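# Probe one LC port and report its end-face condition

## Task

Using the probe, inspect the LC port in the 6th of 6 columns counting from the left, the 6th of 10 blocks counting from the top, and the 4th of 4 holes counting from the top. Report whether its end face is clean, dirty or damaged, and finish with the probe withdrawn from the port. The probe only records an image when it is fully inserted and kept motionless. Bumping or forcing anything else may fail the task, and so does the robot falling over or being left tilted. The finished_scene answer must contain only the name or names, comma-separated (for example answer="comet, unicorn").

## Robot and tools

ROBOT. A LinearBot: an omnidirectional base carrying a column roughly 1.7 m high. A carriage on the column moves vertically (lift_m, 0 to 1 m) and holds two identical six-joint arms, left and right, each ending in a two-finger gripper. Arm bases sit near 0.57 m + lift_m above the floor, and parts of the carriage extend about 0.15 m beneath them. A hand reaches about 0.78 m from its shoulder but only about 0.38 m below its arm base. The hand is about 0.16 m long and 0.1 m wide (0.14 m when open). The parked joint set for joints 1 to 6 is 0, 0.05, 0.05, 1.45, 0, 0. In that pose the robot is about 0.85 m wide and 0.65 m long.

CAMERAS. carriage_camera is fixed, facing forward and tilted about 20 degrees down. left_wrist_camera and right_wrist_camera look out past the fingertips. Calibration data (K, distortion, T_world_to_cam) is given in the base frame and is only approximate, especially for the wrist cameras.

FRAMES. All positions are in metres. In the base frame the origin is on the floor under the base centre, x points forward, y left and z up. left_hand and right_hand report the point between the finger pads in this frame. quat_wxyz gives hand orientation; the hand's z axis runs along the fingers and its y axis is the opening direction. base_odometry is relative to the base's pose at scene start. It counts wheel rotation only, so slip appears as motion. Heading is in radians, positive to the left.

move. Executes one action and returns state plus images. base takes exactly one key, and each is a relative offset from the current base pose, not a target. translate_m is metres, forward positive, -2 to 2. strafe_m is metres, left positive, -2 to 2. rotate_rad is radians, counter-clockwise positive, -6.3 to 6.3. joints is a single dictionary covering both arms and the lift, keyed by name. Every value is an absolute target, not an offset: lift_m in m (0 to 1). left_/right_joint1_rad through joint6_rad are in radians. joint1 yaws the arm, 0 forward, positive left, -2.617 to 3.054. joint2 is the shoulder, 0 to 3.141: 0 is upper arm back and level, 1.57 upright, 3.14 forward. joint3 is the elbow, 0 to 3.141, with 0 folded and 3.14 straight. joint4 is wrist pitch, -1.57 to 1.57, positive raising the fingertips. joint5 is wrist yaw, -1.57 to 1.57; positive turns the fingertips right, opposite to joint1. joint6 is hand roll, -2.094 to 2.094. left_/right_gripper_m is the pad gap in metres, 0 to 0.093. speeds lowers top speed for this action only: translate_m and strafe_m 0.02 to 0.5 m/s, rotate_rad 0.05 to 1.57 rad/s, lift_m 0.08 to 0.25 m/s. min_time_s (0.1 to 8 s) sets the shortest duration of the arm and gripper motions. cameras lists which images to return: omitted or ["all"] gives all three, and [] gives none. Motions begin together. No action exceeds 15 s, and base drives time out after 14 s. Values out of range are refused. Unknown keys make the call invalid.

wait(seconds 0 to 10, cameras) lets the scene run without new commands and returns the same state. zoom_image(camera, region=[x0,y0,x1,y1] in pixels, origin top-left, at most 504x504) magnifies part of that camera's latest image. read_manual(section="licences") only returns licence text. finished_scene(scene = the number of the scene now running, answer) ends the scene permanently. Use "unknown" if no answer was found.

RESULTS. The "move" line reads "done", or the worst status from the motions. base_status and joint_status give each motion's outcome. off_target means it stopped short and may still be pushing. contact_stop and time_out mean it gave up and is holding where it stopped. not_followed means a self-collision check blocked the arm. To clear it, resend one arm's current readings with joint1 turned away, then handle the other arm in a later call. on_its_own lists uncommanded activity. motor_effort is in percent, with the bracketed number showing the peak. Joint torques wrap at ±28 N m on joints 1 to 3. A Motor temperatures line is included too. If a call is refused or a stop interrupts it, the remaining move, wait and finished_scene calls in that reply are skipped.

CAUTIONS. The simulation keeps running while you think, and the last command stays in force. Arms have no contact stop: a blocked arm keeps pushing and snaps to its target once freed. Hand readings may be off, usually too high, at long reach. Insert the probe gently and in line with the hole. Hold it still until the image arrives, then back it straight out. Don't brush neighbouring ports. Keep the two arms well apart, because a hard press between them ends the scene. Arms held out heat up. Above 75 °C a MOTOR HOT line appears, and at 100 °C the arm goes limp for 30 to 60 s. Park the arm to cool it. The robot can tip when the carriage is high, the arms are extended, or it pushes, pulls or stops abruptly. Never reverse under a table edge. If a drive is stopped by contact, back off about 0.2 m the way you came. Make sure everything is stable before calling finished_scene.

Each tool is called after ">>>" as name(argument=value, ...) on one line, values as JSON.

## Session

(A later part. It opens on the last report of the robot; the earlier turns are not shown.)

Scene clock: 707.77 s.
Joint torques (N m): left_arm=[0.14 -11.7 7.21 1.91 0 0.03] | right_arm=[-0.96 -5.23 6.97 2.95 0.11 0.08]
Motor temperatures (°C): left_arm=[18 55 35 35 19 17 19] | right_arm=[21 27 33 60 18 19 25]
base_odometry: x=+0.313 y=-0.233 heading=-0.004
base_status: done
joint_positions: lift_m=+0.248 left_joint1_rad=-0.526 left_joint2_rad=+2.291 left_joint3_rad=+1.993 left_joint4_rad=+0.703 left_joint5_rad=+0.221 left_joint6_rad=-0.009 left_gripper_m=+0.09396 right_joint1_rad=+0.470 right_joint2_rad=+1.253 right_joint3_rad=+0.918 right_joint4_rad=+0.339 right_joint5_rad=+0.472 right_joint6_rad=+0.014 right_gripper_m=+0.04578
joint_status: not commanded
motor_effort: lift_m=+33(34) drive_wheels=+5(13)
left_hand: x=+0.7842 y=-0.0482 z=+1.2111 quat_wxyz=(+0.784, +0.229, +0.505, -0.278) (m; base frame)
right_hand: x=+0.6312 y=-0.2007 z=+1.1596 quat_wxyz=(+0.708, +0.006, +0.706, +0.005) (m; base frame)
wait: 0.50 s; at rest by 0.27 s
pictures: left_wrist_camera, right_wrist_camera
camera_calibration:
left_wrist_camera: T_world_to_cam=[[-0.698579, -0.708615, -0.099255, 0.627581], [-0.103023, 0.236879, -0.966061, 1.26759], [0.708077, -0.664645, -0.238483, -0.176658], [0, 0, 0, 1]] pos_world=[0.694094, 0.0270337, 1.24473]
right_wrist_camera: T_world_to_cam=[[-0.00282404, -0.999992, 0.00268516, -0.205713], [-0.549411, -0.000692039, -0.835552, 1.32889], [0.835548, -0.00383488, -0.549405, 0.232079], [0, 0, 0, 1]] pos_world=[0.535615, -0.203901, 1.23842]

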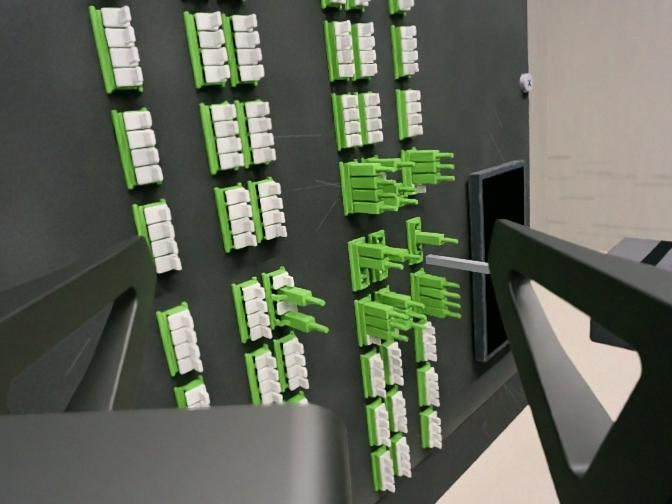

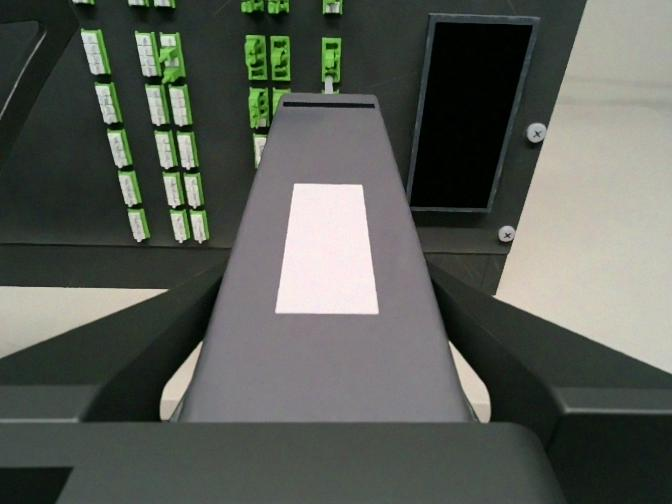

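>>> move(base={"translate_m": 0.0045}, joints={"right_joint5_rad": 0.474}, speeds={"translate_m": 0.03}, cameras=[])

>>> wait(seconds=0.5, cameras=["left_wrist_camera", "right_wrist_camera"])

>>> zoom_image(camera="right_wrist_camera", region=[316, 60, 346, 90])

>>> zoom_image(camera="left_wrist_camera", region=[400, 228, 450, 278])

Scene clock: 720.83 s.
Joint torques (N m): left_arm=[0.14 -11.95 6.9 1.92 0 0.03] | right_arm=[-1.09 -5.23 6.94 2.93 0.04 0.08]
Motor temperatures (°C): left_arm=[18 56 35 35 19 17 19] | right_arm=[21 27 33 60 18 19 25]
move: done
base_odometry: x=+0.317 y=-0.233 heading=-0.003
base_status: done
joint_positions: lift_m=+0.248 left_joint1_rad=-0.526 left_joint2_rad=+2.291 left_joint3_rad=+1.993 left_joint4_rad=+0.703 left_joint5_rad=+0.221 left_joint6_rad=-0.009 left_gripper_m=+0.09396 right_joint1_rad=+0.470 right_joint2_rad=+1.254 right_joint3_rad=+0.918 right_joint4_rad=+0.339 right_joint5_rad=+0.471 right_joint6_rad=+0.014 right_gripper_m=+0.04578
joint_status: all done
motor_effort: lift_m=+33(35) drive_wheels=+5(14)
left_hand: x=+0.7843 y=-0.0483 z=+1.2108 quat_wxyz=(+0.784, +0.229, +0.506, -0.278) (m; base frame)
right_hand: x=+0.6314 y=-0.2004 z=+1.1592 quat_wxyz=(+0.708, +0.006, +0.706, +0.005) (m; base frame)
pictures: none
No camera images: "cameras" was empty.

Scene clock: 721.33 s.
Joint torques (N m): left_arm=[0.14 -11.75 6.93 1.91 0 0.03] | right_arm=[-1.09 -5.22 7.04 2.91 0.04 0.08]
Motor temperatures (°C): left_arm=[18 56 35 35 19 17 19] | right_arm=[21 27 33 60 18 19 25]
base_odometry: x=+0.317 y=-0.233 heading=-0.003
base_status: done
joint_positions: lift_m=+0.248 left_joint1_rad=-0.526 left_joint2_rad=+2.291 left_joint3_rad=+1.993 left_joint4_rad=+0.703 left_joint5_rad=+0.221 left_joint6_rad=-0.009 left_gripper_m=+0.09396 right_joint1_rad=+0.470 right_joint2_rad=+1.254 right_joint3_rad=+0.918 right_joint4_rad=+0.339 right_joint5_rad=+0.471 right_joint6_rad=+0.014 right_gripper_m=+0.04578
joint_status: all done
motor_effort: lift_m=+35(35) drive_wheels=+5(14)
left_hand: x=+0.7843 y=-0.0483 z=+1.2108 quat_wxyz=(+0.784, +0.229, +0.506, -0.278) (m; base frame)
right_hand: x=+0.6314 y=-0.2004 z=+1.1592 quat_wxyz=(+0.708, +0.006, +0.706, +0.005) (m; base frame)
wait: 0.50 s; at rest by 0.27 s
pictures: left_wrist_camera, right_wrist_camera
camera_calibration:
left_wrist_camera: T_world_to_cam=[[-0.698657, -0.708578, -0.0989713, 0.62726], [-0.103779, 0.237238, -0.965892, 1.26773], [0.70789, -0.664556, -0.239284, -0.175719], [0, 0, 0, 1]] pos_world=[0.694194, 0.0269334, 1.24453]
right_wrist_camera: T_world_to_cam=[[-0.00199714, -0.999993, 0.00322589, -0.20662], [-0.550278, -0.00159458, -0.83498, 1.3283], [0.834979, -0.00344271, -0.550271, 0.233063], [0, 0, 0, 1]] pos_world=[0.53592, -0.203698, 1.23802]

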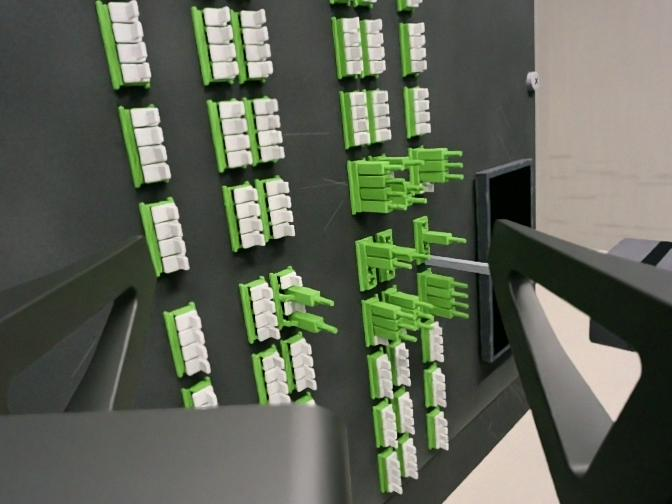

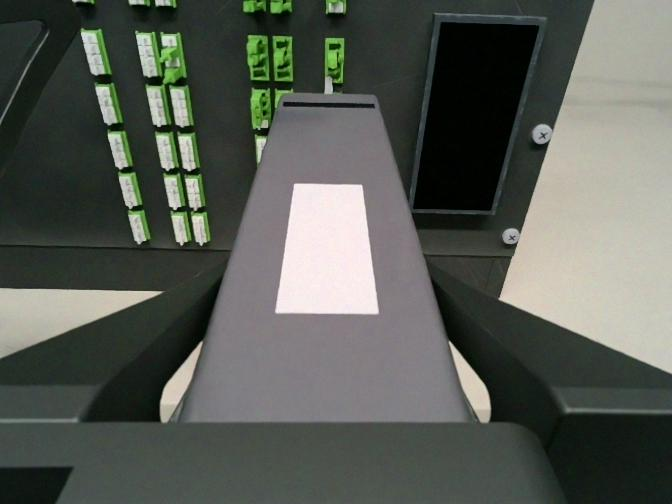

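Scaled by 16.800.

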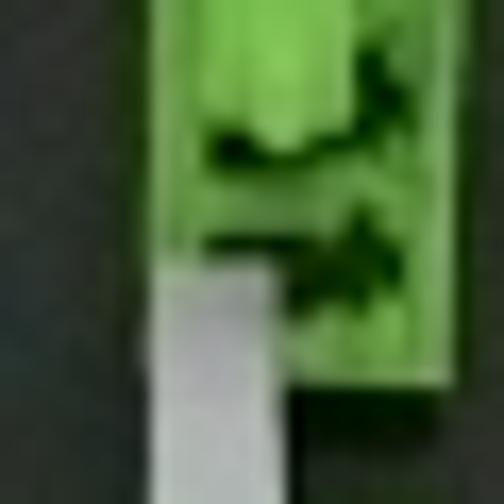

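Scaled by 10.080.

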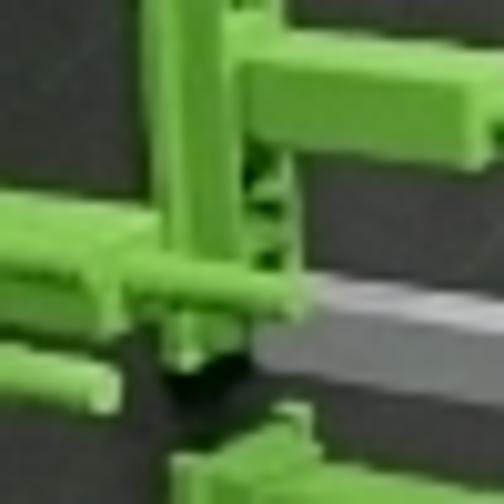

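>>> move(base={"translate_m": -0.1}, speeds={"translate_m": 0.06}, cameras=[])

>>> move(base={"translate_m": 0.09}, speeds={"translate_m": 0.05}, cameras=[])

>>> wait(seconds=0.5, cameras=["left_wrist_camera", "right_wrist_camera"])

>>> zoom_image(camera="right_wrist_camera", region=[308, 44, 350, 96])

>>> zoom_image(camera="left_wrist_camera", region=[380, 218, 440, 278])

Scene clock: 751.07 s.
Joint torques (N m): left_arm=[-0.02 -11.77 7.2 1.9 0 0.03] | right_arm=[-0.96 -5.23 6.9 2.96 0.06 0.08]
Motor temperatures (°C): left_arm=[18 60 36 35 19 17 19] | right_arm=[21 28 33 61 18 19 25]
move: done
base_odometry: x=+0.217 y=-0.232 heading=-0.003
base_status: done
joint_positions: lift_m=+0.248 left_joint1_rad=-0.526 left_joint2_rad=+2.291 left_joint3_rad=+1.993 left_joint4_rad=+0.703 left_joint5_rad=+0.221 left_joint6_rad=-0.009 left_gripper_m=+0.09396 right_joint1_rad=+0.470 right_joint2_rad=+1.254 right_joint3_rad=+0.918 right_joint4_rad=+0.339 right_joint5_rad=+0.471 right_joint6_rad=+0.014 right_gripper_m=+0.04578
joint_status: not commanded
motor_effort: lift_m=+32(35) drive_wheels=-2(13)
left_hand: x=+0.7843 y=-0.0483 z=+1.2108 quat_wxyz=(+0.784, +0.229, +0.506, -0.278) (m; base frame)
right_hand: x=+0.6314 y=-0.2004 z=+1.1592 quat_wxyz=(+0.708, +0.006, +0.706, +0.005) (m; base frame)
pictures: none
No camera images: "cameras" was empty.

Scene clock: 753.37 s.
Joint torques (N m): left_arm=[0.18 -11.85 7.15 1.9 0 0.03] | right_arm=[-0.76 -5.14 6.93 2.94 0.05 0.08]
Motor temperatures (°C): left_arm=[18 60 36 35 19 17 19] | right_arm=[21 28 33 61 18 19 25]
move: done
base_odometry: x=+0.307 y=-0.232 heading=-0.003
base_status: done
joint_positions: lift_m=+0.248 left_joint1_rad=-0.525 left_joint2_rad=+2.291 left_joint3_rad=+1.993 left_joint4_rad=+0.703 left_joint5_rad=+0.221 left_joint6_rad=-0.009 left_gripper_m=+0.09396 right_joint1_rad=+0.470 right_joint2_rad=+1.254 right_joint3_rad=+0.918 right_joint4_rad=+0.339 right_joint5_rad=+0.470 right_joint6_rad=+0.014 right_gripper_m=+0.04578
joint_status: not commanded
motor_effort: lift_m=+33(36) drive_wheels=-6(11)
left_hand: x=+0.7844 y=-0.0481 z=+1.2108 quat_wxyz=(+0.784, +0.229, +0.506, -0.277) (m; base frame)
right_hand: x=+0.6314 y=-0.2003 z=+1.1592 quat_wxyz=(+0.708, +0.005, +0.706, +0.005) (m; base frame)
pictures: none
No camera images: "cameras" was empty.

Scene clock: 753.87 s.
Joint torques (N m): left_arm=[0.12 -11.86 7.13 1.9 0 0.03] | right_arm=[-0.95 -5.22 6.9 2.93 0.05 0.08]
Motor temperatures (°C): left_arm=[18 60 36 35 19 17 19] | right_arm=[21 28 33 61 18 19 25]
base_odometry: x=+0.307 y=-0.232 heading=-0.003
base_status: done
joint_positions: lift_m=+0.248 left_joint1_rad=-0.525 left_joint2_rad=+2.291 left_joint3_rad=+1.993 left_joint4_rad=+0.703 left_joint5_rad=+0.221 left_joint6_rad=-0.009 left_gripper_m=+0.09396 right_joint1_rad=+0.470 right_joint2_rad=+1.254 right_joint3_rad=+0.918 right_joint4_rad=+0.339 right_joint5_rad=+0.470 right_joint6_rad=+0.014 right_gripper_m=+0.04578
joint_status: not commanded
motor_effort: lift_m=+34(36) drive_wheels=-6(11)
left_hand: x=+0.7844 y=-0.0481 z=+1.2108 quat_wxyz=(+0.784, +0.229, +0.506, -0.277) (m; base frame)
right_hand: x=+0.6314 y=-0.2003 z=+1.1592 quat_wxyz=(+0.708, +0.005, +0.706, +0.005) (m; base frame)
wait: 0.50 s; at rest by 0.27 s
pictures: left_wrist_camera, right_wrist_camera
camera_calibration:
left_wrist_camera: T_world_to_cam=[[-0.698402, -0.708827, -0.0989891, 0.627324], [-0.103838, 0.2372, -0.965895, 1.26774], [0.708133, -0.664304, -0.239264, -0.175858], [0, 0, 0, 1]] pos_world=[0.694295, 0.0271335, 1.24453]
right_wrist_camera: T_world_to_cam=[[-0.00127616, -0.999994, 0.00323671, -0.207019], [-0.550282, -0.00200034, -0.834977, 1.32822], [0.834978, -0.00284667, -0.550276, 0.233188], [0, 0, 0, 1]] pos_world=[0.535922, -0.203697, 1.23802]

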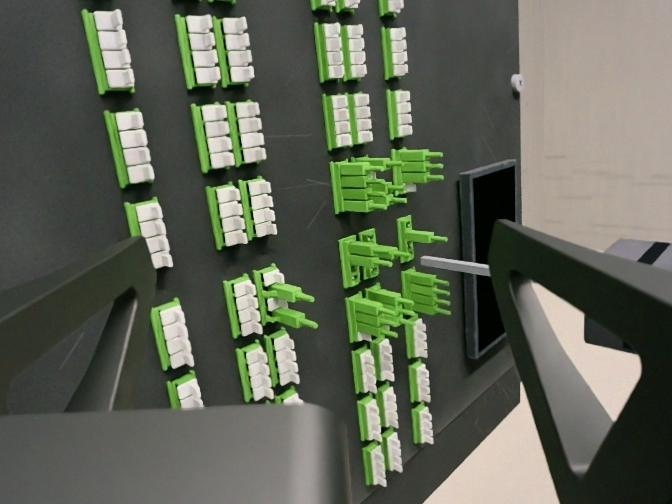

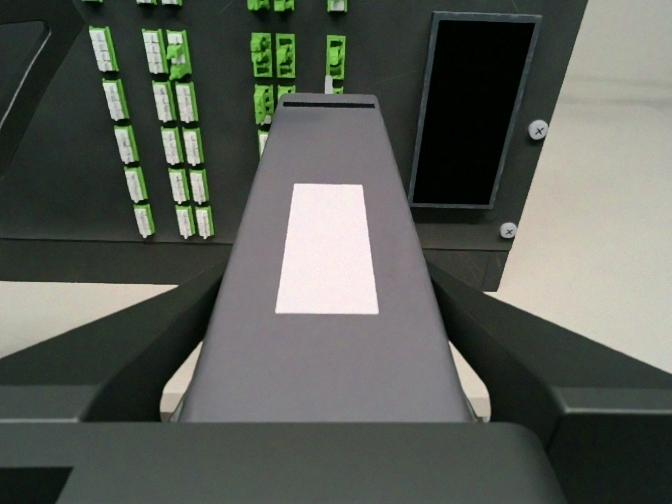

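Scaled by 9.692.

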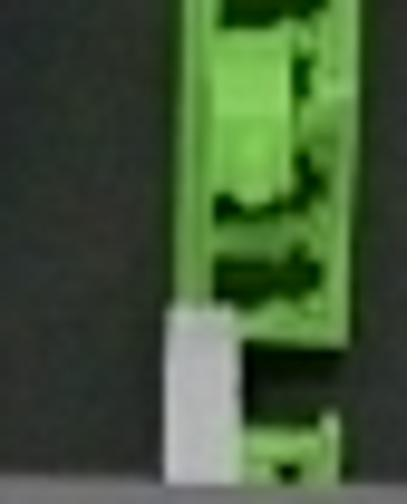

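Scaled by 8.400.

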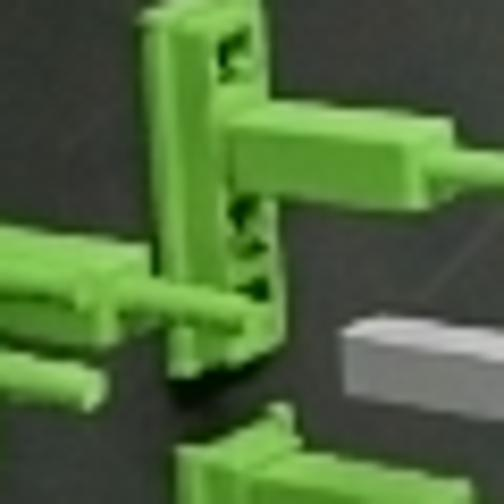

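>>> move(joints={"right_joint5_rad": 0.489, "lift_m": 0.2481}, speeds={"lift_m": 0.08}, min_time_s=0.5, cameras=[])

>>> wait(seconds=0.5, cameras=["left_wrist_camera", "right_wrist_camera"])

>>> zoom_image(camera="right_wrist_camera", region=[308, 44, 350, 96])

>>> zoom_image(camera="left_wrist_camera", region=[390, 218, 440, 278])

Scene clock: 764.40 s.
Joint torques (N m): left_arm=[0.12 -11.81 7.13 1.9 0 0.02] | right_arm=[-0.96 -5.22 6.91 2.92 0.13 0.08]
Motor temperatures (°C): left_arm=[18 60 36 35 19 17 19] | right_arm=[21 28 33 61 18 19 25]
move: done
base_odometry: x=+0.307 y=-0.232 heading=-0.003
base_status: not commanded
joint_positions: lift_m=+0.248 left_joint1_rad=-0.525 left_joint2_rad=+2.291 left_joint3_rad=+1.993 left_joint4_rad=+0.703 left_joint5_rad=+0.221 left_joint6_rad=-0.009 left_gripper_m=+0.09396 right_joint1_rad=+0.470 right_joint2_rad=+1.254 right_joint3_rad=+0.918 right_joint4_rad=+0.339 right_joint5_rad=+0.477 right_joint6_rad=+0.014 right_gripper_m=+0.04578
joint_status: all done
motor_effort: lift_m=+35(39) drive_wheels=-6(6)
left_hand: x=+0.7844 y=-0.0481 z=+1.2112 quat_wxyz=(+0.784, +0.229, +0.506, -0.277) (m; base frame)
right_hand: x=+0.6314 y=-0.2014 z=+1.1596 quat_wxyz=(+0.708, +0.008, +0.706, +0.003) (m; base frame)
pictures: none
No camera images: "cameras" was empty.

Scene clock: 764.90 s.
Joint torques (N m): left_arm=[0.1 -11.84 7.13 1.9 0 0.02] | right_arm=[-0.95 -5.23 6.91 2.93 0.14 0.08]
Motor temperatures (°C): left_arm=[18 60 36 35 19 17 19] | right_arm=[21 28 33 61 18 19 25]
base_odometry: x=+0.307 y=-0.232 heading=-0.003
base_status: not commanded
joint_positions: lift_m=+0.248 left_joint1_rad=-0.525 left_joint2_rad=+2.291 left_joint3_rad=+1.993 left_joint4_rad=+0.703 left_joint5_rad=+0.221 left_joint6_rad=-0.009 left_gripper_m=+0.09396 right_joint1_rad=+0.470 right_joint2_rad=+1.254 right_joint3_rad=+0.918 right_joint4_rad=+0.339 right_joint5_rad=+0.477 right_joint6_rad=+0.014 right_gripper_m=+0.04578
joint_status: all done
motor_effort: lift_m=+38(39) drive_wheels=-6(6)
left_hand: x=+0.7844 y=-0.0481 z=+1.2112 quat_wxyz=(+0.784, +0.229, +0.506, -0.277) (m; base frame)
right_hand: x=+0.6314 y=-0.2015 z=+1.1596 quat_wxyz=(+0.708, +0.008, +0.706, +0.003) (m; base frame)
wait: 0.50 s; at rest by 0.27 s
pictures: left_wrist_camera, right_wrist_camera
camera_calibration:
left_wrist_camera: T_world_to_cam=[[-0.698402, -0.708827, -0.0989891, 0.627364], [-0.103838, 0.2372, -0.965895, 1.26813], [0.708133, -0.664304, -0.239264, -0.175763], [0, 0, 0, 1]] pos_world=[0.694295, 0.0271335, 1.24493]
right_wrist_camera: T_world_to_cam=[[-0.00807229, -0.999962, 0.00321828, -0.203862], [-0.550279, 0.00175488, -0.834979, 1.32931], [0.834942, -0.00851115, -0.550272, 0.232279], [0, 0, 0, 1]] pos_world=[0.535905, -0.20421, 1.23842]

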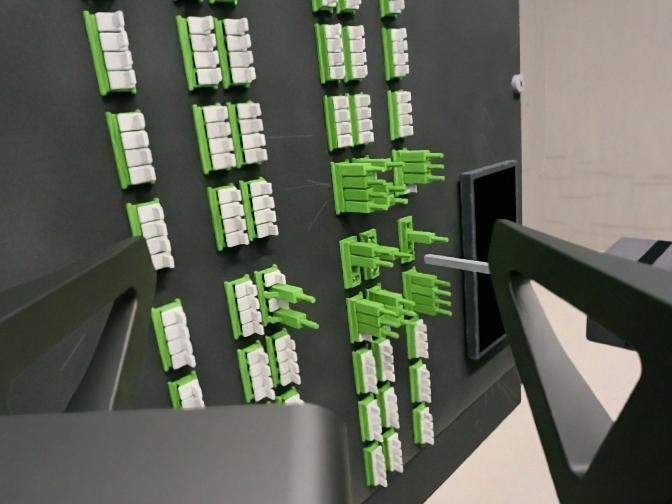

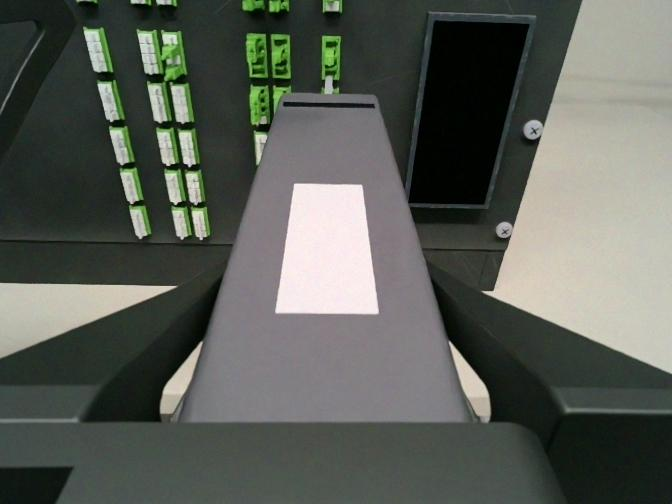

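Scaled by 9.692.

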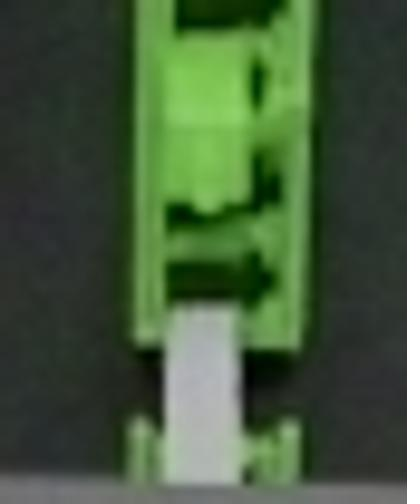

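Scaled by 8.400.

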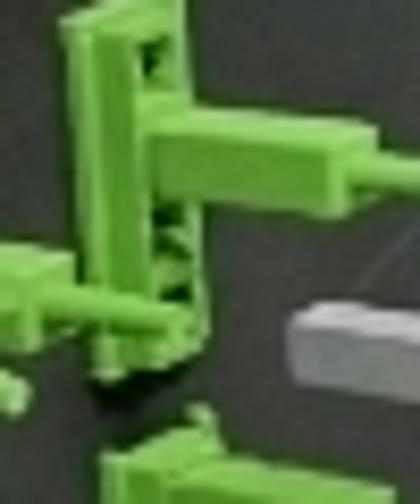

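>>> move(base={"translate_m": 0.006}, joints={"right_joint5_rad": 0.478}, speeds={"translate_m": 0.03}, cameras=[])

>>> wait(seconds=0.5, cameras=["left_wrist_camera", "right_wrist_camera"])

>>> zoom_image(camera="right_wrist_camera", region=[314, 60, 344, 90])

>>> zoom_image(camera="left_wrist_camera", region=[400, 228, 450, 278])

Scene clock: 773.37 s.
Joint torques (N m): left_arm=[0.08 -11.84 7.1 1.92 0 0.03] | right_arm=[-0.85 -5.18 6.93 2.91 0.02 0.08]
Motor temperatures (°C): left_arm=[18 61 36 35 19 17 19] | right_arm=[21 28 33 61 18 19 25]
move: done
base_odometry: x=+0.313 y=-0.232 heading=-0.002
base_status: done
joint_positions: lift_m=+0.248 left_joint1_rad=-0.524 left_joint2_rad=+2.291 left_joint3_rad=+1.993 left_joint4_rad=+0.703 left_joint5_rad=+0.221 left_joint6_rad=-0.009 left_gripper_m=+0.09396 right_joint1_rad=+0.470 right_joint2_rad=+1.254 right_joint3_rad=+0.918 right_joint4_rad=+0.339 right_joint5_rad=+0.477 right_joint6_rad=+0.014 right_gripper_m=+0.04578
joint_status: all done
motor_effort: lift_m=+36(39) drive_wheels=-5(13)
left_hand: x=+0.7847 y=-0.0477 z=+1.2112 quat_wxyz=(+0.784, +0.228, +0.506, -0.277) (m; base frame)
right_hand: x=+0.6315 y=-0.2017 z=+1.1596 quat_wxyz=(+0.708, +0.008, +0.706, +0.003) (m; base frame)
pictures: none
No camera images: "cameras" was empty.

Scene clock: 773.87 s.
Joint torques (N m): left_arm=[0.06 -11.84 7.09 1.89 0 0.03] | right_arm=[-0.92 -5.23 6.9 2.9 0.02 0.08]
Motor temperatures (°C): left_arm=[18 61 36 35 19 17 19] | right_arm=[21 28 33 61 18 19 25]
base_odometry: x=+0.313 y=-0.232 heading=-0.002
base_status: done
joint_positions: lift_m=+0.248 left_joint1_rad=-0.524 left_joint2_rad=+2.291 left_joint3_rad=+1.993 left_joint4_rad=+0.703 left_joint5_rad=+0.221 left_joint6_rad=-0.009 left_gripper_m=+0.09396 right_joint1_rad=+0.470 right_joint2_rad=+1.254 right_joint3_rad=+0.918 right_joint4_rad=+0.339 right_joint5_rad=+0.477 right_joint6_rad=+0.014 right_gripper_m=+0.04578
joint_status: all done
motor_effort: lift_m=+36(39) drive_wheels=-5(13)
left_hand: x=+0.7847 y=-0.0477 z=+1.2112 quat_wxyz=(+0.784, +0.228, +0.506, -0.277) (m; base frame)
right_hand: x=+0.6315 y=-0.2017 z=+1.1596 quat_wxyz=(+0.708, +0.008, +0.706, +0.003) (m; base frame)
wait: 0.50 s; at rest by 0.27 s
pictures: left_wrist_camera, right_wrist_camera
camera_calibration:
left_wrist_camera: T_world_to_cam=[[-0.697831, -0.709392, -0.0989734, 0.627387], [-0.104046, 0.23711, -0.965895, 1.26823], [0.708665, -0.663733, -0.239272, -0.176152], [0, 0, 0, 1]] pos_world=[0.694597, 0.0274336, 1.24493]
right_wrist_camera: T_world_to_cam=[[-0.00851674, -0.999958, 0.00326709, -0.203783], [-0.550275, 0.00195867, -0.834981, 1.32941], [0.83494, -0.00890911, -0.550269, 0.232111], [0, 0, 0, 1]] pos_world=[0.536004, -0.204311, 1.23842]

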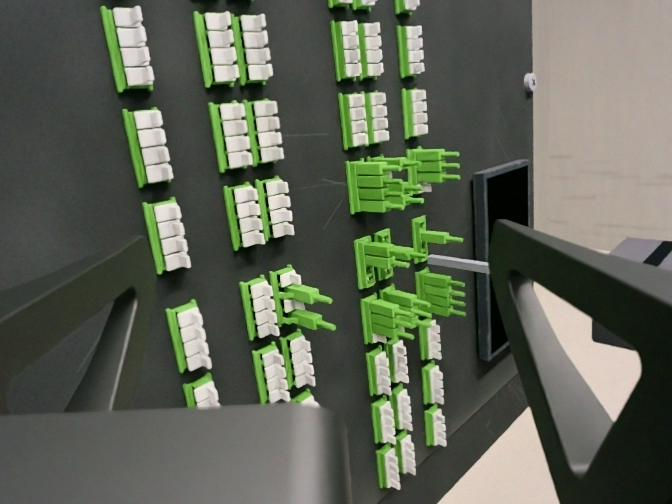

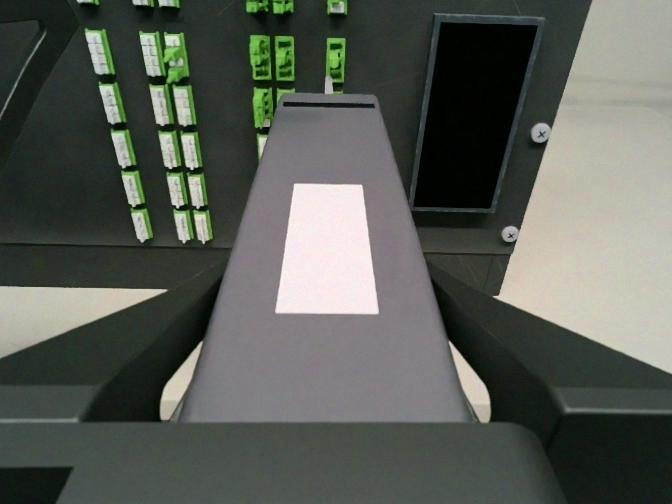

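Scaled by 16.800.

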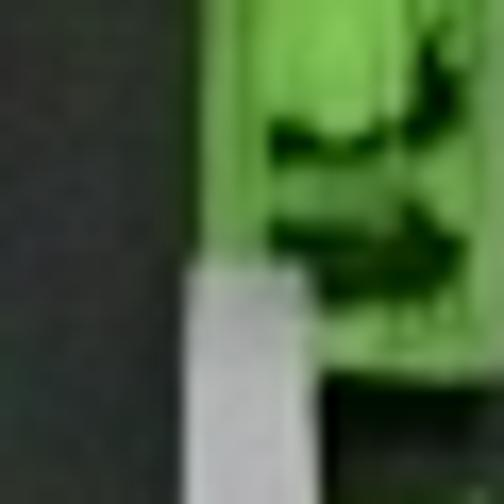

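Scaled by 10.080.

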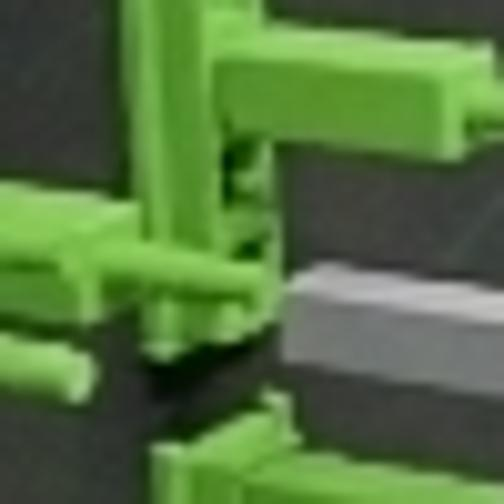

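>>> move(base={"translate_m": 0.002}, joints={"right_joint5_rad": 0.497}, speeds={"translate_m": 0.05}, cameras=[])

>>> wait(seconds=0.5, cameras=["left_wrist_camera", "right_wrist_camera"])

>>> zoom_image(camera="right_wrist_camera", region=[314, 60, 344, 90])

>>> zoom_image(camera="left_wrist_camera", region=[400, 228, 450, 278])

Scene clock: 798.53 s.
Joint torques (N m): left_arm=[0.08 -11.84 7.21 1.89 0 0.03] | right_arm=[-0.91 -5.38 6.95 2.95 0.13 0.07]
Motor temperatures (°C): left_arm=[18 61 36 35 19 17 19] | right_arm=[21 28 33 62 18 19 25]
move: done
base_odometry: x=+0.315 y=-0.232 heading=-0.001
base_status: done
joint_positions: lift_m=+0.248 left_joint1_rad=-0.524 left_joint2_rad=+2.292 left_joint3_rad=+1.993 left_joint4_rad=+0.702 left_joint5_rad=+0.221 left_joint6_rad=-0.009 left_gripper_m=+0.09396 right_joint1_rad=+0.470 right_joint2_rad=+1.255 right_joint3_rad=+0.918 right_joint4_rad=+0.339 right_joint5_rad=+0.486 right_joint6_rad=+0.014 right_gripper_m=+0.04578
joint_status: all done
motor_effort: lift_m=+38(39) drive_wheels=+6(12)
left_hand: x=+0.7850 y=-0.0478 z=+1.2104 quat_wxyz=(+0.784, +0.228, +0.506, -0.277) (m; base frame)
right_hand: x=+0.6315 y=-0.2031 z=+1.1594 quat_wxyz=(+0.708, +0.011, +0.706, +0.000) (m; base frame)
pictures: none
No camera images: "cameras" was empty.

Scene clock: 799.03 s.
Joint torques (N m): left_arm=[0.06 -11.88 6.98 1.92 0 0.03] | right_arm=[-0.91 -5.29 6.91 2.95 0.12 0.08]
Motor temperatures (°C): left_arm=[18 62 36 35 19 17 19] | right_arm=[21 28 33 62 18 19 25]
base_odometry: x=+0.315 y=-0.232 heading=-0.001
base_status: done
joint_positions: lift_m=+0.248 left_joint1_rad=-0.524 left_joint2_rad=+2.292 left_joint3_rad=+1.993 left_joint4_rad=+0.702 left_joint5_rad=+0.221 left_joint6_rad=-0.009 left_gripper_m=+0.09396 right_joint1_rad=+0.470 right_joint2_rad=+1.255 right_joint3_rad=+0.918 right_joint4_rad=+0.339 right_joint5_rad=+0.486 right_joint6_rad=+0.014 right_gripper_m=+0.04578
joint_status: all done
motor_effort: lift_m=+39(39) drive_wheels=+6(12)
left_hand: x=+0.7850 y=-0.0478 z=+1.2104 quat_wxyz=(+0.784, +0.228, +0.506, -0.277) (m; base frame)
right_hand: x=+0.6315 y=-0.2031 z=+1.1594 quat_wxyz=(+0.708, +0.011, +0.706, +0.000) (m; base frame)
wait: 0.50 s; at rest by 0.27 s
pictures: left_wrist_camera, right_wrist_camera
camera_calibration:
left_wrist_camera: T_world_to_cam=[[-0.698, -0.709267, -0.0986745, 0.627127], [-0.105234, 0.237894, -0.965574, 1.26804], [0.708324, -0.663586, -0.240689, -0.17467], [0, 0, 0, 1]] pos_world=[0.694898, 0.027233, 1.24422]
right_wrist_camera: T_world_to_cam=[[-0.0169223, -0.999851, 0.0033432, -0.199966], [-0.550546, 0.00652664, -0.83478, 1.33014], [0.834634, -0.015967, -0.550574, 0.231164], [0, 0, 0, 1]] pos_world=[0.535983, -0.204926, 1.23832]

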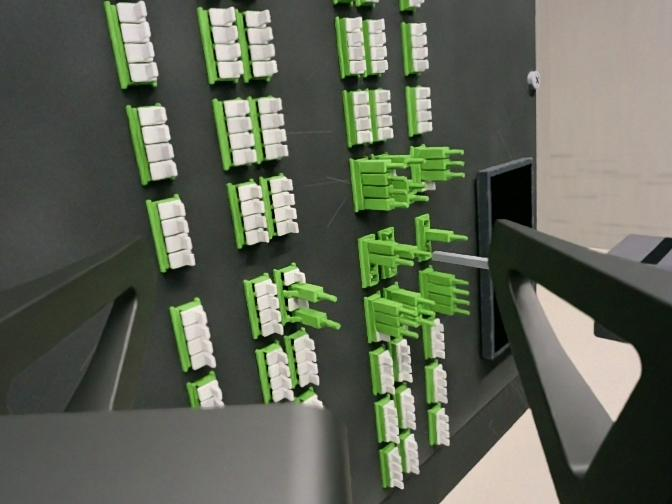

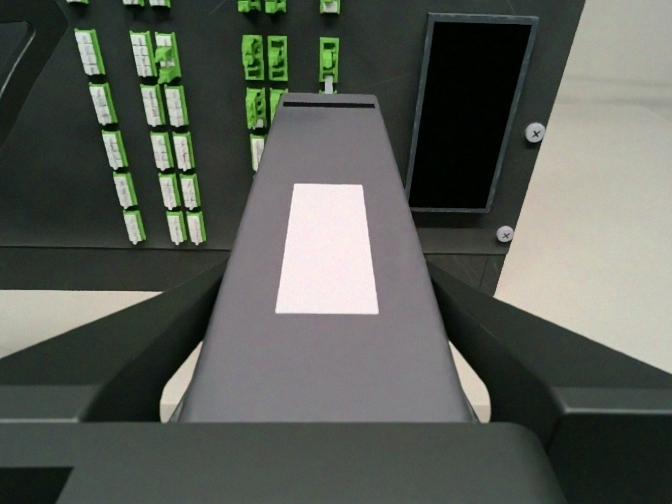

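Scaled by 16.800.

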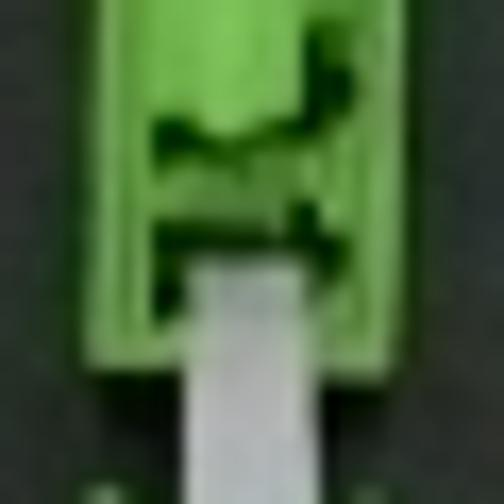

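Scaled by 10.080.

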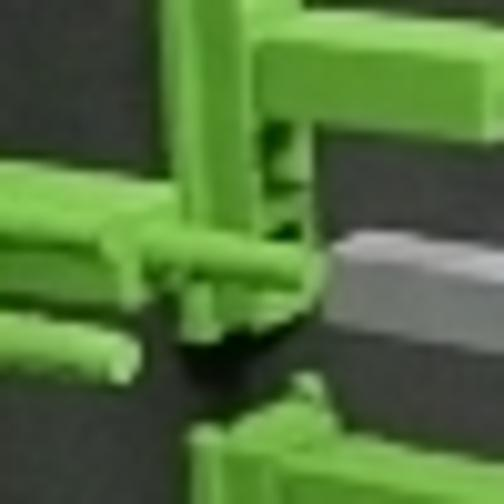

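>>> move(joints={"right_joint5_rad": 0.473, "lift_m": 0.2487, "right_joint2_rad": 1.24}, speeds={"lift_m": 0.08}, min_time_s=0.5, cameras=[])

>>> wait(seconds=0.5, cameras=["left_wrist_camera", "right_wrist_camera"])

>>> zoom_image(camera="right_wrist_camera", region=[314, 60, 344, 90])

>>> zoom_image(camera="left_wrist_camera", region=[400, 228, 450, 278])

Scene clock: 822.90 s.
Joint torques (N m): left_arm=[0.06 -11.81 7.15 1.91 0 0.03] | right_arm=[-0.91 -5.37 6.93 2.93 -0.1 0.08]
Motor temperatures (°C): left_arm=[18 66 36 35 19 17 19] | right_arm=[21 28 33 62 18 19 25]
move: done
base_odometry: x=+0.315 y=-0.232 heading=-0.001
base_status: not commanded
joint_positions: lift_m=+0.249 left_joint1_rad=-0.524 left_joint2_rad=+2.292 left_joint3_rad=+1.993 left_joint4_rad=+0.702 left_joint5_rad=+0.221 left_joint6_rad=-0.009 left_gripper_m=+0.09396 right_joint1_rad=+0.470 right_joint2_rad=+1.255 right_joint3_rad=+0.918 right_joint4_rad=+0.339 right_joint5_rad=+0.484 right_joint6_rad=+0.014 right_gripper_m=+0.04578
joint_status: all done
motor_effort: lift_m=+38(41) drive_wheels=+6(6)
left_hand: x=+0.7850 y=-0.0478 z=+1.2109 quat_wxyz=(+0.784, +0.228, +0.506, -0.277) (m; base frame)
right_hand: x=+0.6315 y=-0.2027 z=+1.1600 quat_wxyz=(+0.708, +0.010, +0.706, +0.000) (m; base frame)
pictures: none
No camera images: "cameras" was empty.

Scene clock: 823.40 s.
Joint torques (N m): left_arm=[0.06 -11.92 7.13 1.91 0 0.03] | right_arm=[-0.91 -5.34 6.91 2.93 -0.09 0.08]
Motor temperatures (°C): left_arm=[18 66 36 35 19 17 19] | right_arm=[21 28 33 62 18 19 25]
base_odometry: x=+0.315 y=-0.232 heading=-0.001
base_status: not commanded
joint_positions: lift_m=+0.249 left_joint1_rad=-0.524 left_joint2_rad=+2.292 left_joint3_rad=+1.993 left_joint4_rad=+0.702 left_joint5_rad=+0.221 left_joint6_rad=-0.009 left_gripper_m=+0.09396 right_joint1_rad=+0.470 right_joint2_rad=+1.255 right_joint3_rad=+0.918 right_joint4_rad=+0.339 right_joint5_rad=+0.483 right_joint6_rad=+0.014 right_gripper_m=+0.04578
joint_status: all done
motor_effort: lift_m=+38(41) drive_wheels=+6(6)
left_hand: x=+0.7850 y=-0.0478 z=+1.2109 quat_wxyz=(+0.784, +0.228, +0.506, -0.277) (m; base frame)
right_hand: x=+0.6315 y=-0.2027 z=+1.1600 quat_wxyz=(+0.708, +0.010, +0.706, +0.001) (m; base frame)
wait: 0.50 s; at rest by 0.27 s
pictures: left_wrist_camera, right_wrist_camera
camera_calibration:
left_wrist_camera: T_world_to_cam=[[-0.698, -0.709267, -0.0986745, 0.627186], [-0.105234, 0.237894, -0.965574, 1.26862], [0.708324, -0.663586, -0.240689, -0.174526], [0, 0, 0, 1]] pos_world=[0.694898, 0.027233, 1.24482]
right_wrist_camera: T_world_to_cam=[[-0.0146198, -0.999887, 0.00340356, -0.201078], [-0.550541, 0.00520813, -0.834792, 1.33036], [0.83468, -0.0140783, -0.550555, 0.231693], [0, 0, 0, 1]] pos_world=[0.536089, -0.204722, 1.23882]

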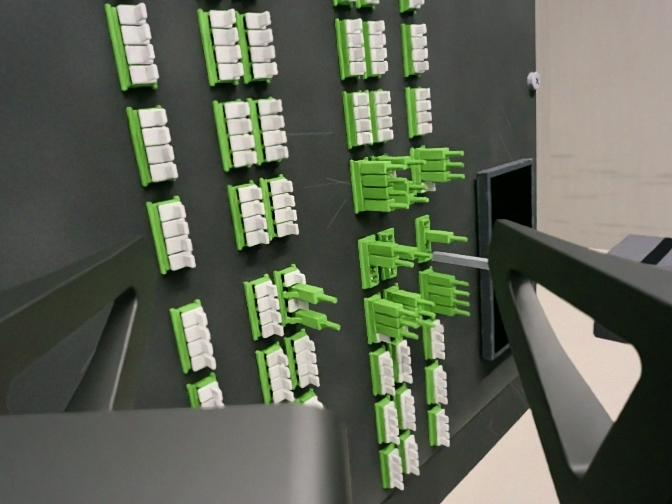

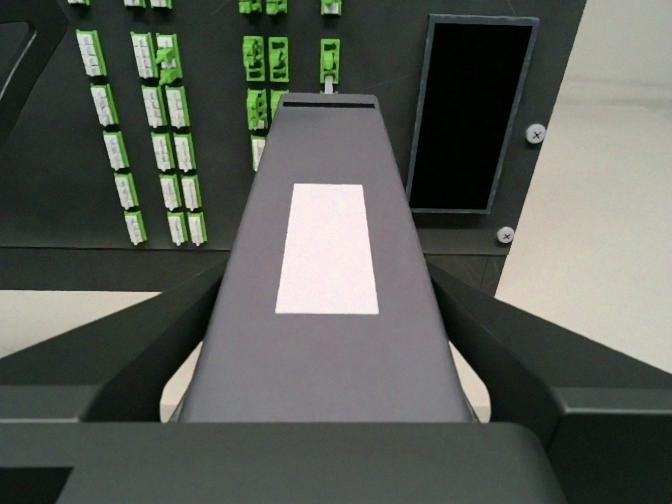

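Scaled by 16.800.

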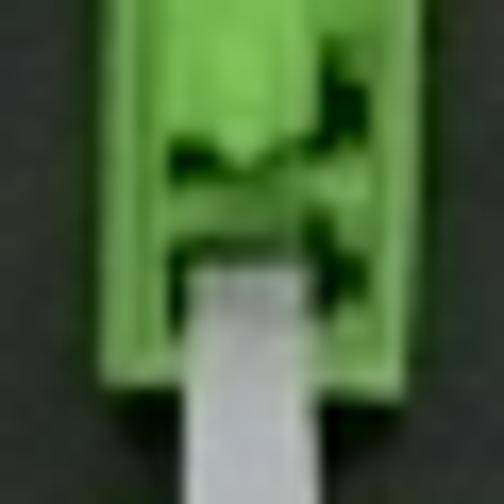

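Scaled by 10.080.

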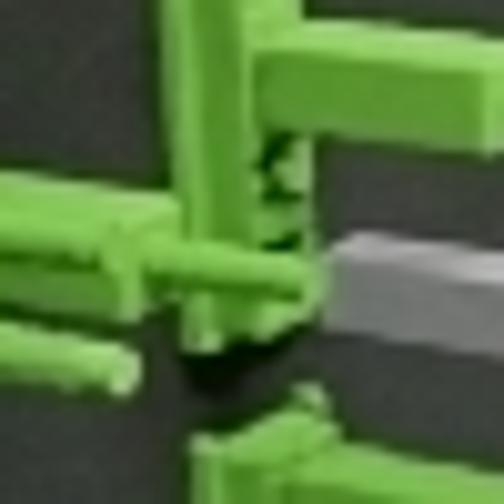

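>>> move(base={"translate_m": 0.0025}, joints={"right_joint5_rad": 0.480}, speeds={"translate_m": 0.05}, cameras=[])

>>> wait(seconds=0.4, cameras=["left_wrist_camera", "right_wrist_camera"])

>>> zoom_image(camera="right_wrist_camera", region=[314, 60, 344, 90])

>>> zoom_image(camera="left_wrist_camera", region=[400, 228, 450, 278])

Scene clock: 840.27 s.
Joint torques (N m): left_arm=[0.32 -11.99 7.09 1.93 0 0.02] | right_arm=[-0.92 -5.31 6.91 2.95 -0.02 0.08]
Motor temperatures (°C): left_arm=[18 67 36 35 19 17 19] | right_arm=[21 28 34 62 18 19 25]
move: done
base_odometry: x=+0.318 y=-0.231 heading=-0.001
base_status: done
joint_positions: lift_m=+0.249 left_joint1_rad=-0.524 left_joint2_rad=+2.293 left_joint3_rad=+1.993 left_joint4_rad=+0.702 left_joint5_rad=+0.221 left_joint6_rad=-0.009 left_gripper_m=+0.09396 right_joint1_rad=+0.470 right_joint2_rad=+1.255 right_joint3_rad=+0.918 right_joint4_rad=+0.340 right_joint5_rad=+0.483 right_joint6_rad=+0.014 right_gripper_m=+0.04578
joint_status: all done
motor_effort: lift_m=+35(39) drive_wheels=+6(14)
left_hand: x=+0.7852 y=-0.0480 z=+1.2105 quat_wxyz=(+0.784, +0.229, +0.507, -0.277) (m; base frame)
right_hand: x=+0.6315 y=-0.2026 z=+1.1602 quat_wxyz=(+0.708, +0.010, +0.706, +0.001) (m; base frame)
pictures: none
No camera images: "cameras" was empty.

Scene clock: 840.67 s.
Joint torques (N m): left_arm=[0.08 -12.21 7.05 1.87 0 0.03] | right_arm=[-0.8 -5.23 6.94 2.9 -0.02 0.08]
Motor temperatures (°C): left_arm=[18 67 36 35 19 17 19] | right_arm=[21 28 34 62 18 19 25]
base_odometry: x=+0.318 y=-0.231 heading=-0.001
base_status: done
joint_positions: lift_m=+0.249 left_joint1_rad=-0.524 left_joint2_rad=+2.293 left_joint3_rad=+1.993 left_joint4_rad=+0.702 left_joint5_rad=+0.221 left_joint6_rad=-0.009 left_gripper_m=+0.09396 right_joint1_rad=+0.470 right_joint2_rad=+1.255 right_joint3_rad=+0.918 right_joint4_rad=+0.340 right_joint5_rad=+0.483 right_joint6_rad=+0.014 right_gripper_m=+0.04578
joint_status: all done
motor_effort: lift_m=+38(39) drive_wheels=+6(14)
left_hand: x=+0.7852 y=-0.0480 z=+1.2105 quat_wxyz=(+0.784, +0.229, +0.507, -0.277) (m; base frame)
right_hand: x=+0.6315 y=-0.2026 z=+1.1602 quat_wxyz=(+0.708, +0.010, +0.706, +0.001) (m; base frame)
wait: 0.40 s; at rest by 0.27 s
pictures: left_wrist_camera, right_wrist_camera
camera_calibration:
left_wrist_camera: T_world_to_cam=[[-0.698022, -0.709254, -0.098609, 0.627149], [-0.105547, 0.238109, -0.965486, 1.26838], [0.708255, -0.663523, -0.241065, -0.174317], [0, 0, 0, 1]] pos_world=[0.695098, 0.0271329, 1.24442]
right_wrist_camera: T_world_to_cam=[[-0.0142291, -0.999895, 0.00289604, -0.200663], [-0.549681, 0.00540279, -0.835357, 1.33075], [0.835253, -0.0134782, -0.5497, 0.230644], [0, 0, 0, 1]] pos_world=[0.535987, -0.204723, 1.23902]

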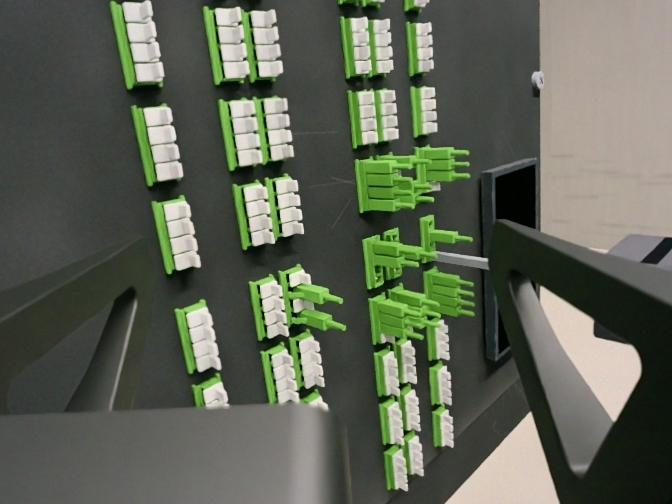

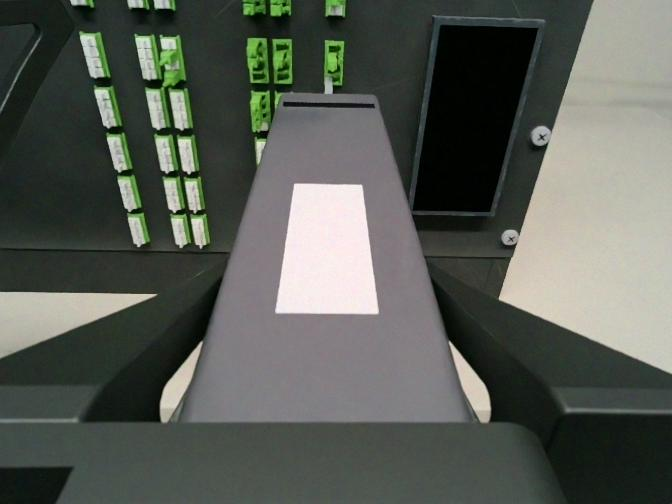

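Scaled by 16.800.

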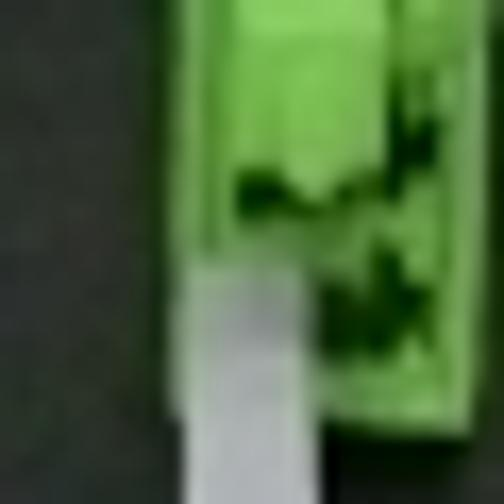

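Scaled by 10.080.

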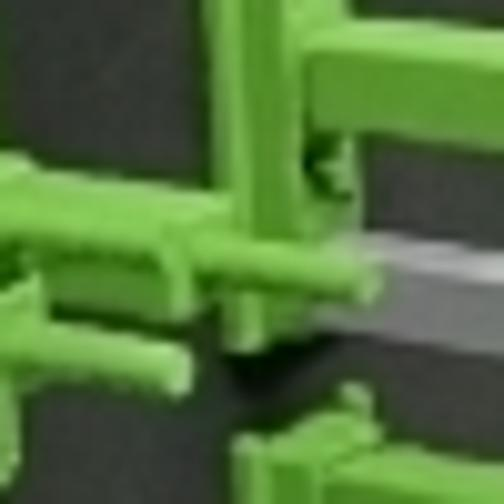

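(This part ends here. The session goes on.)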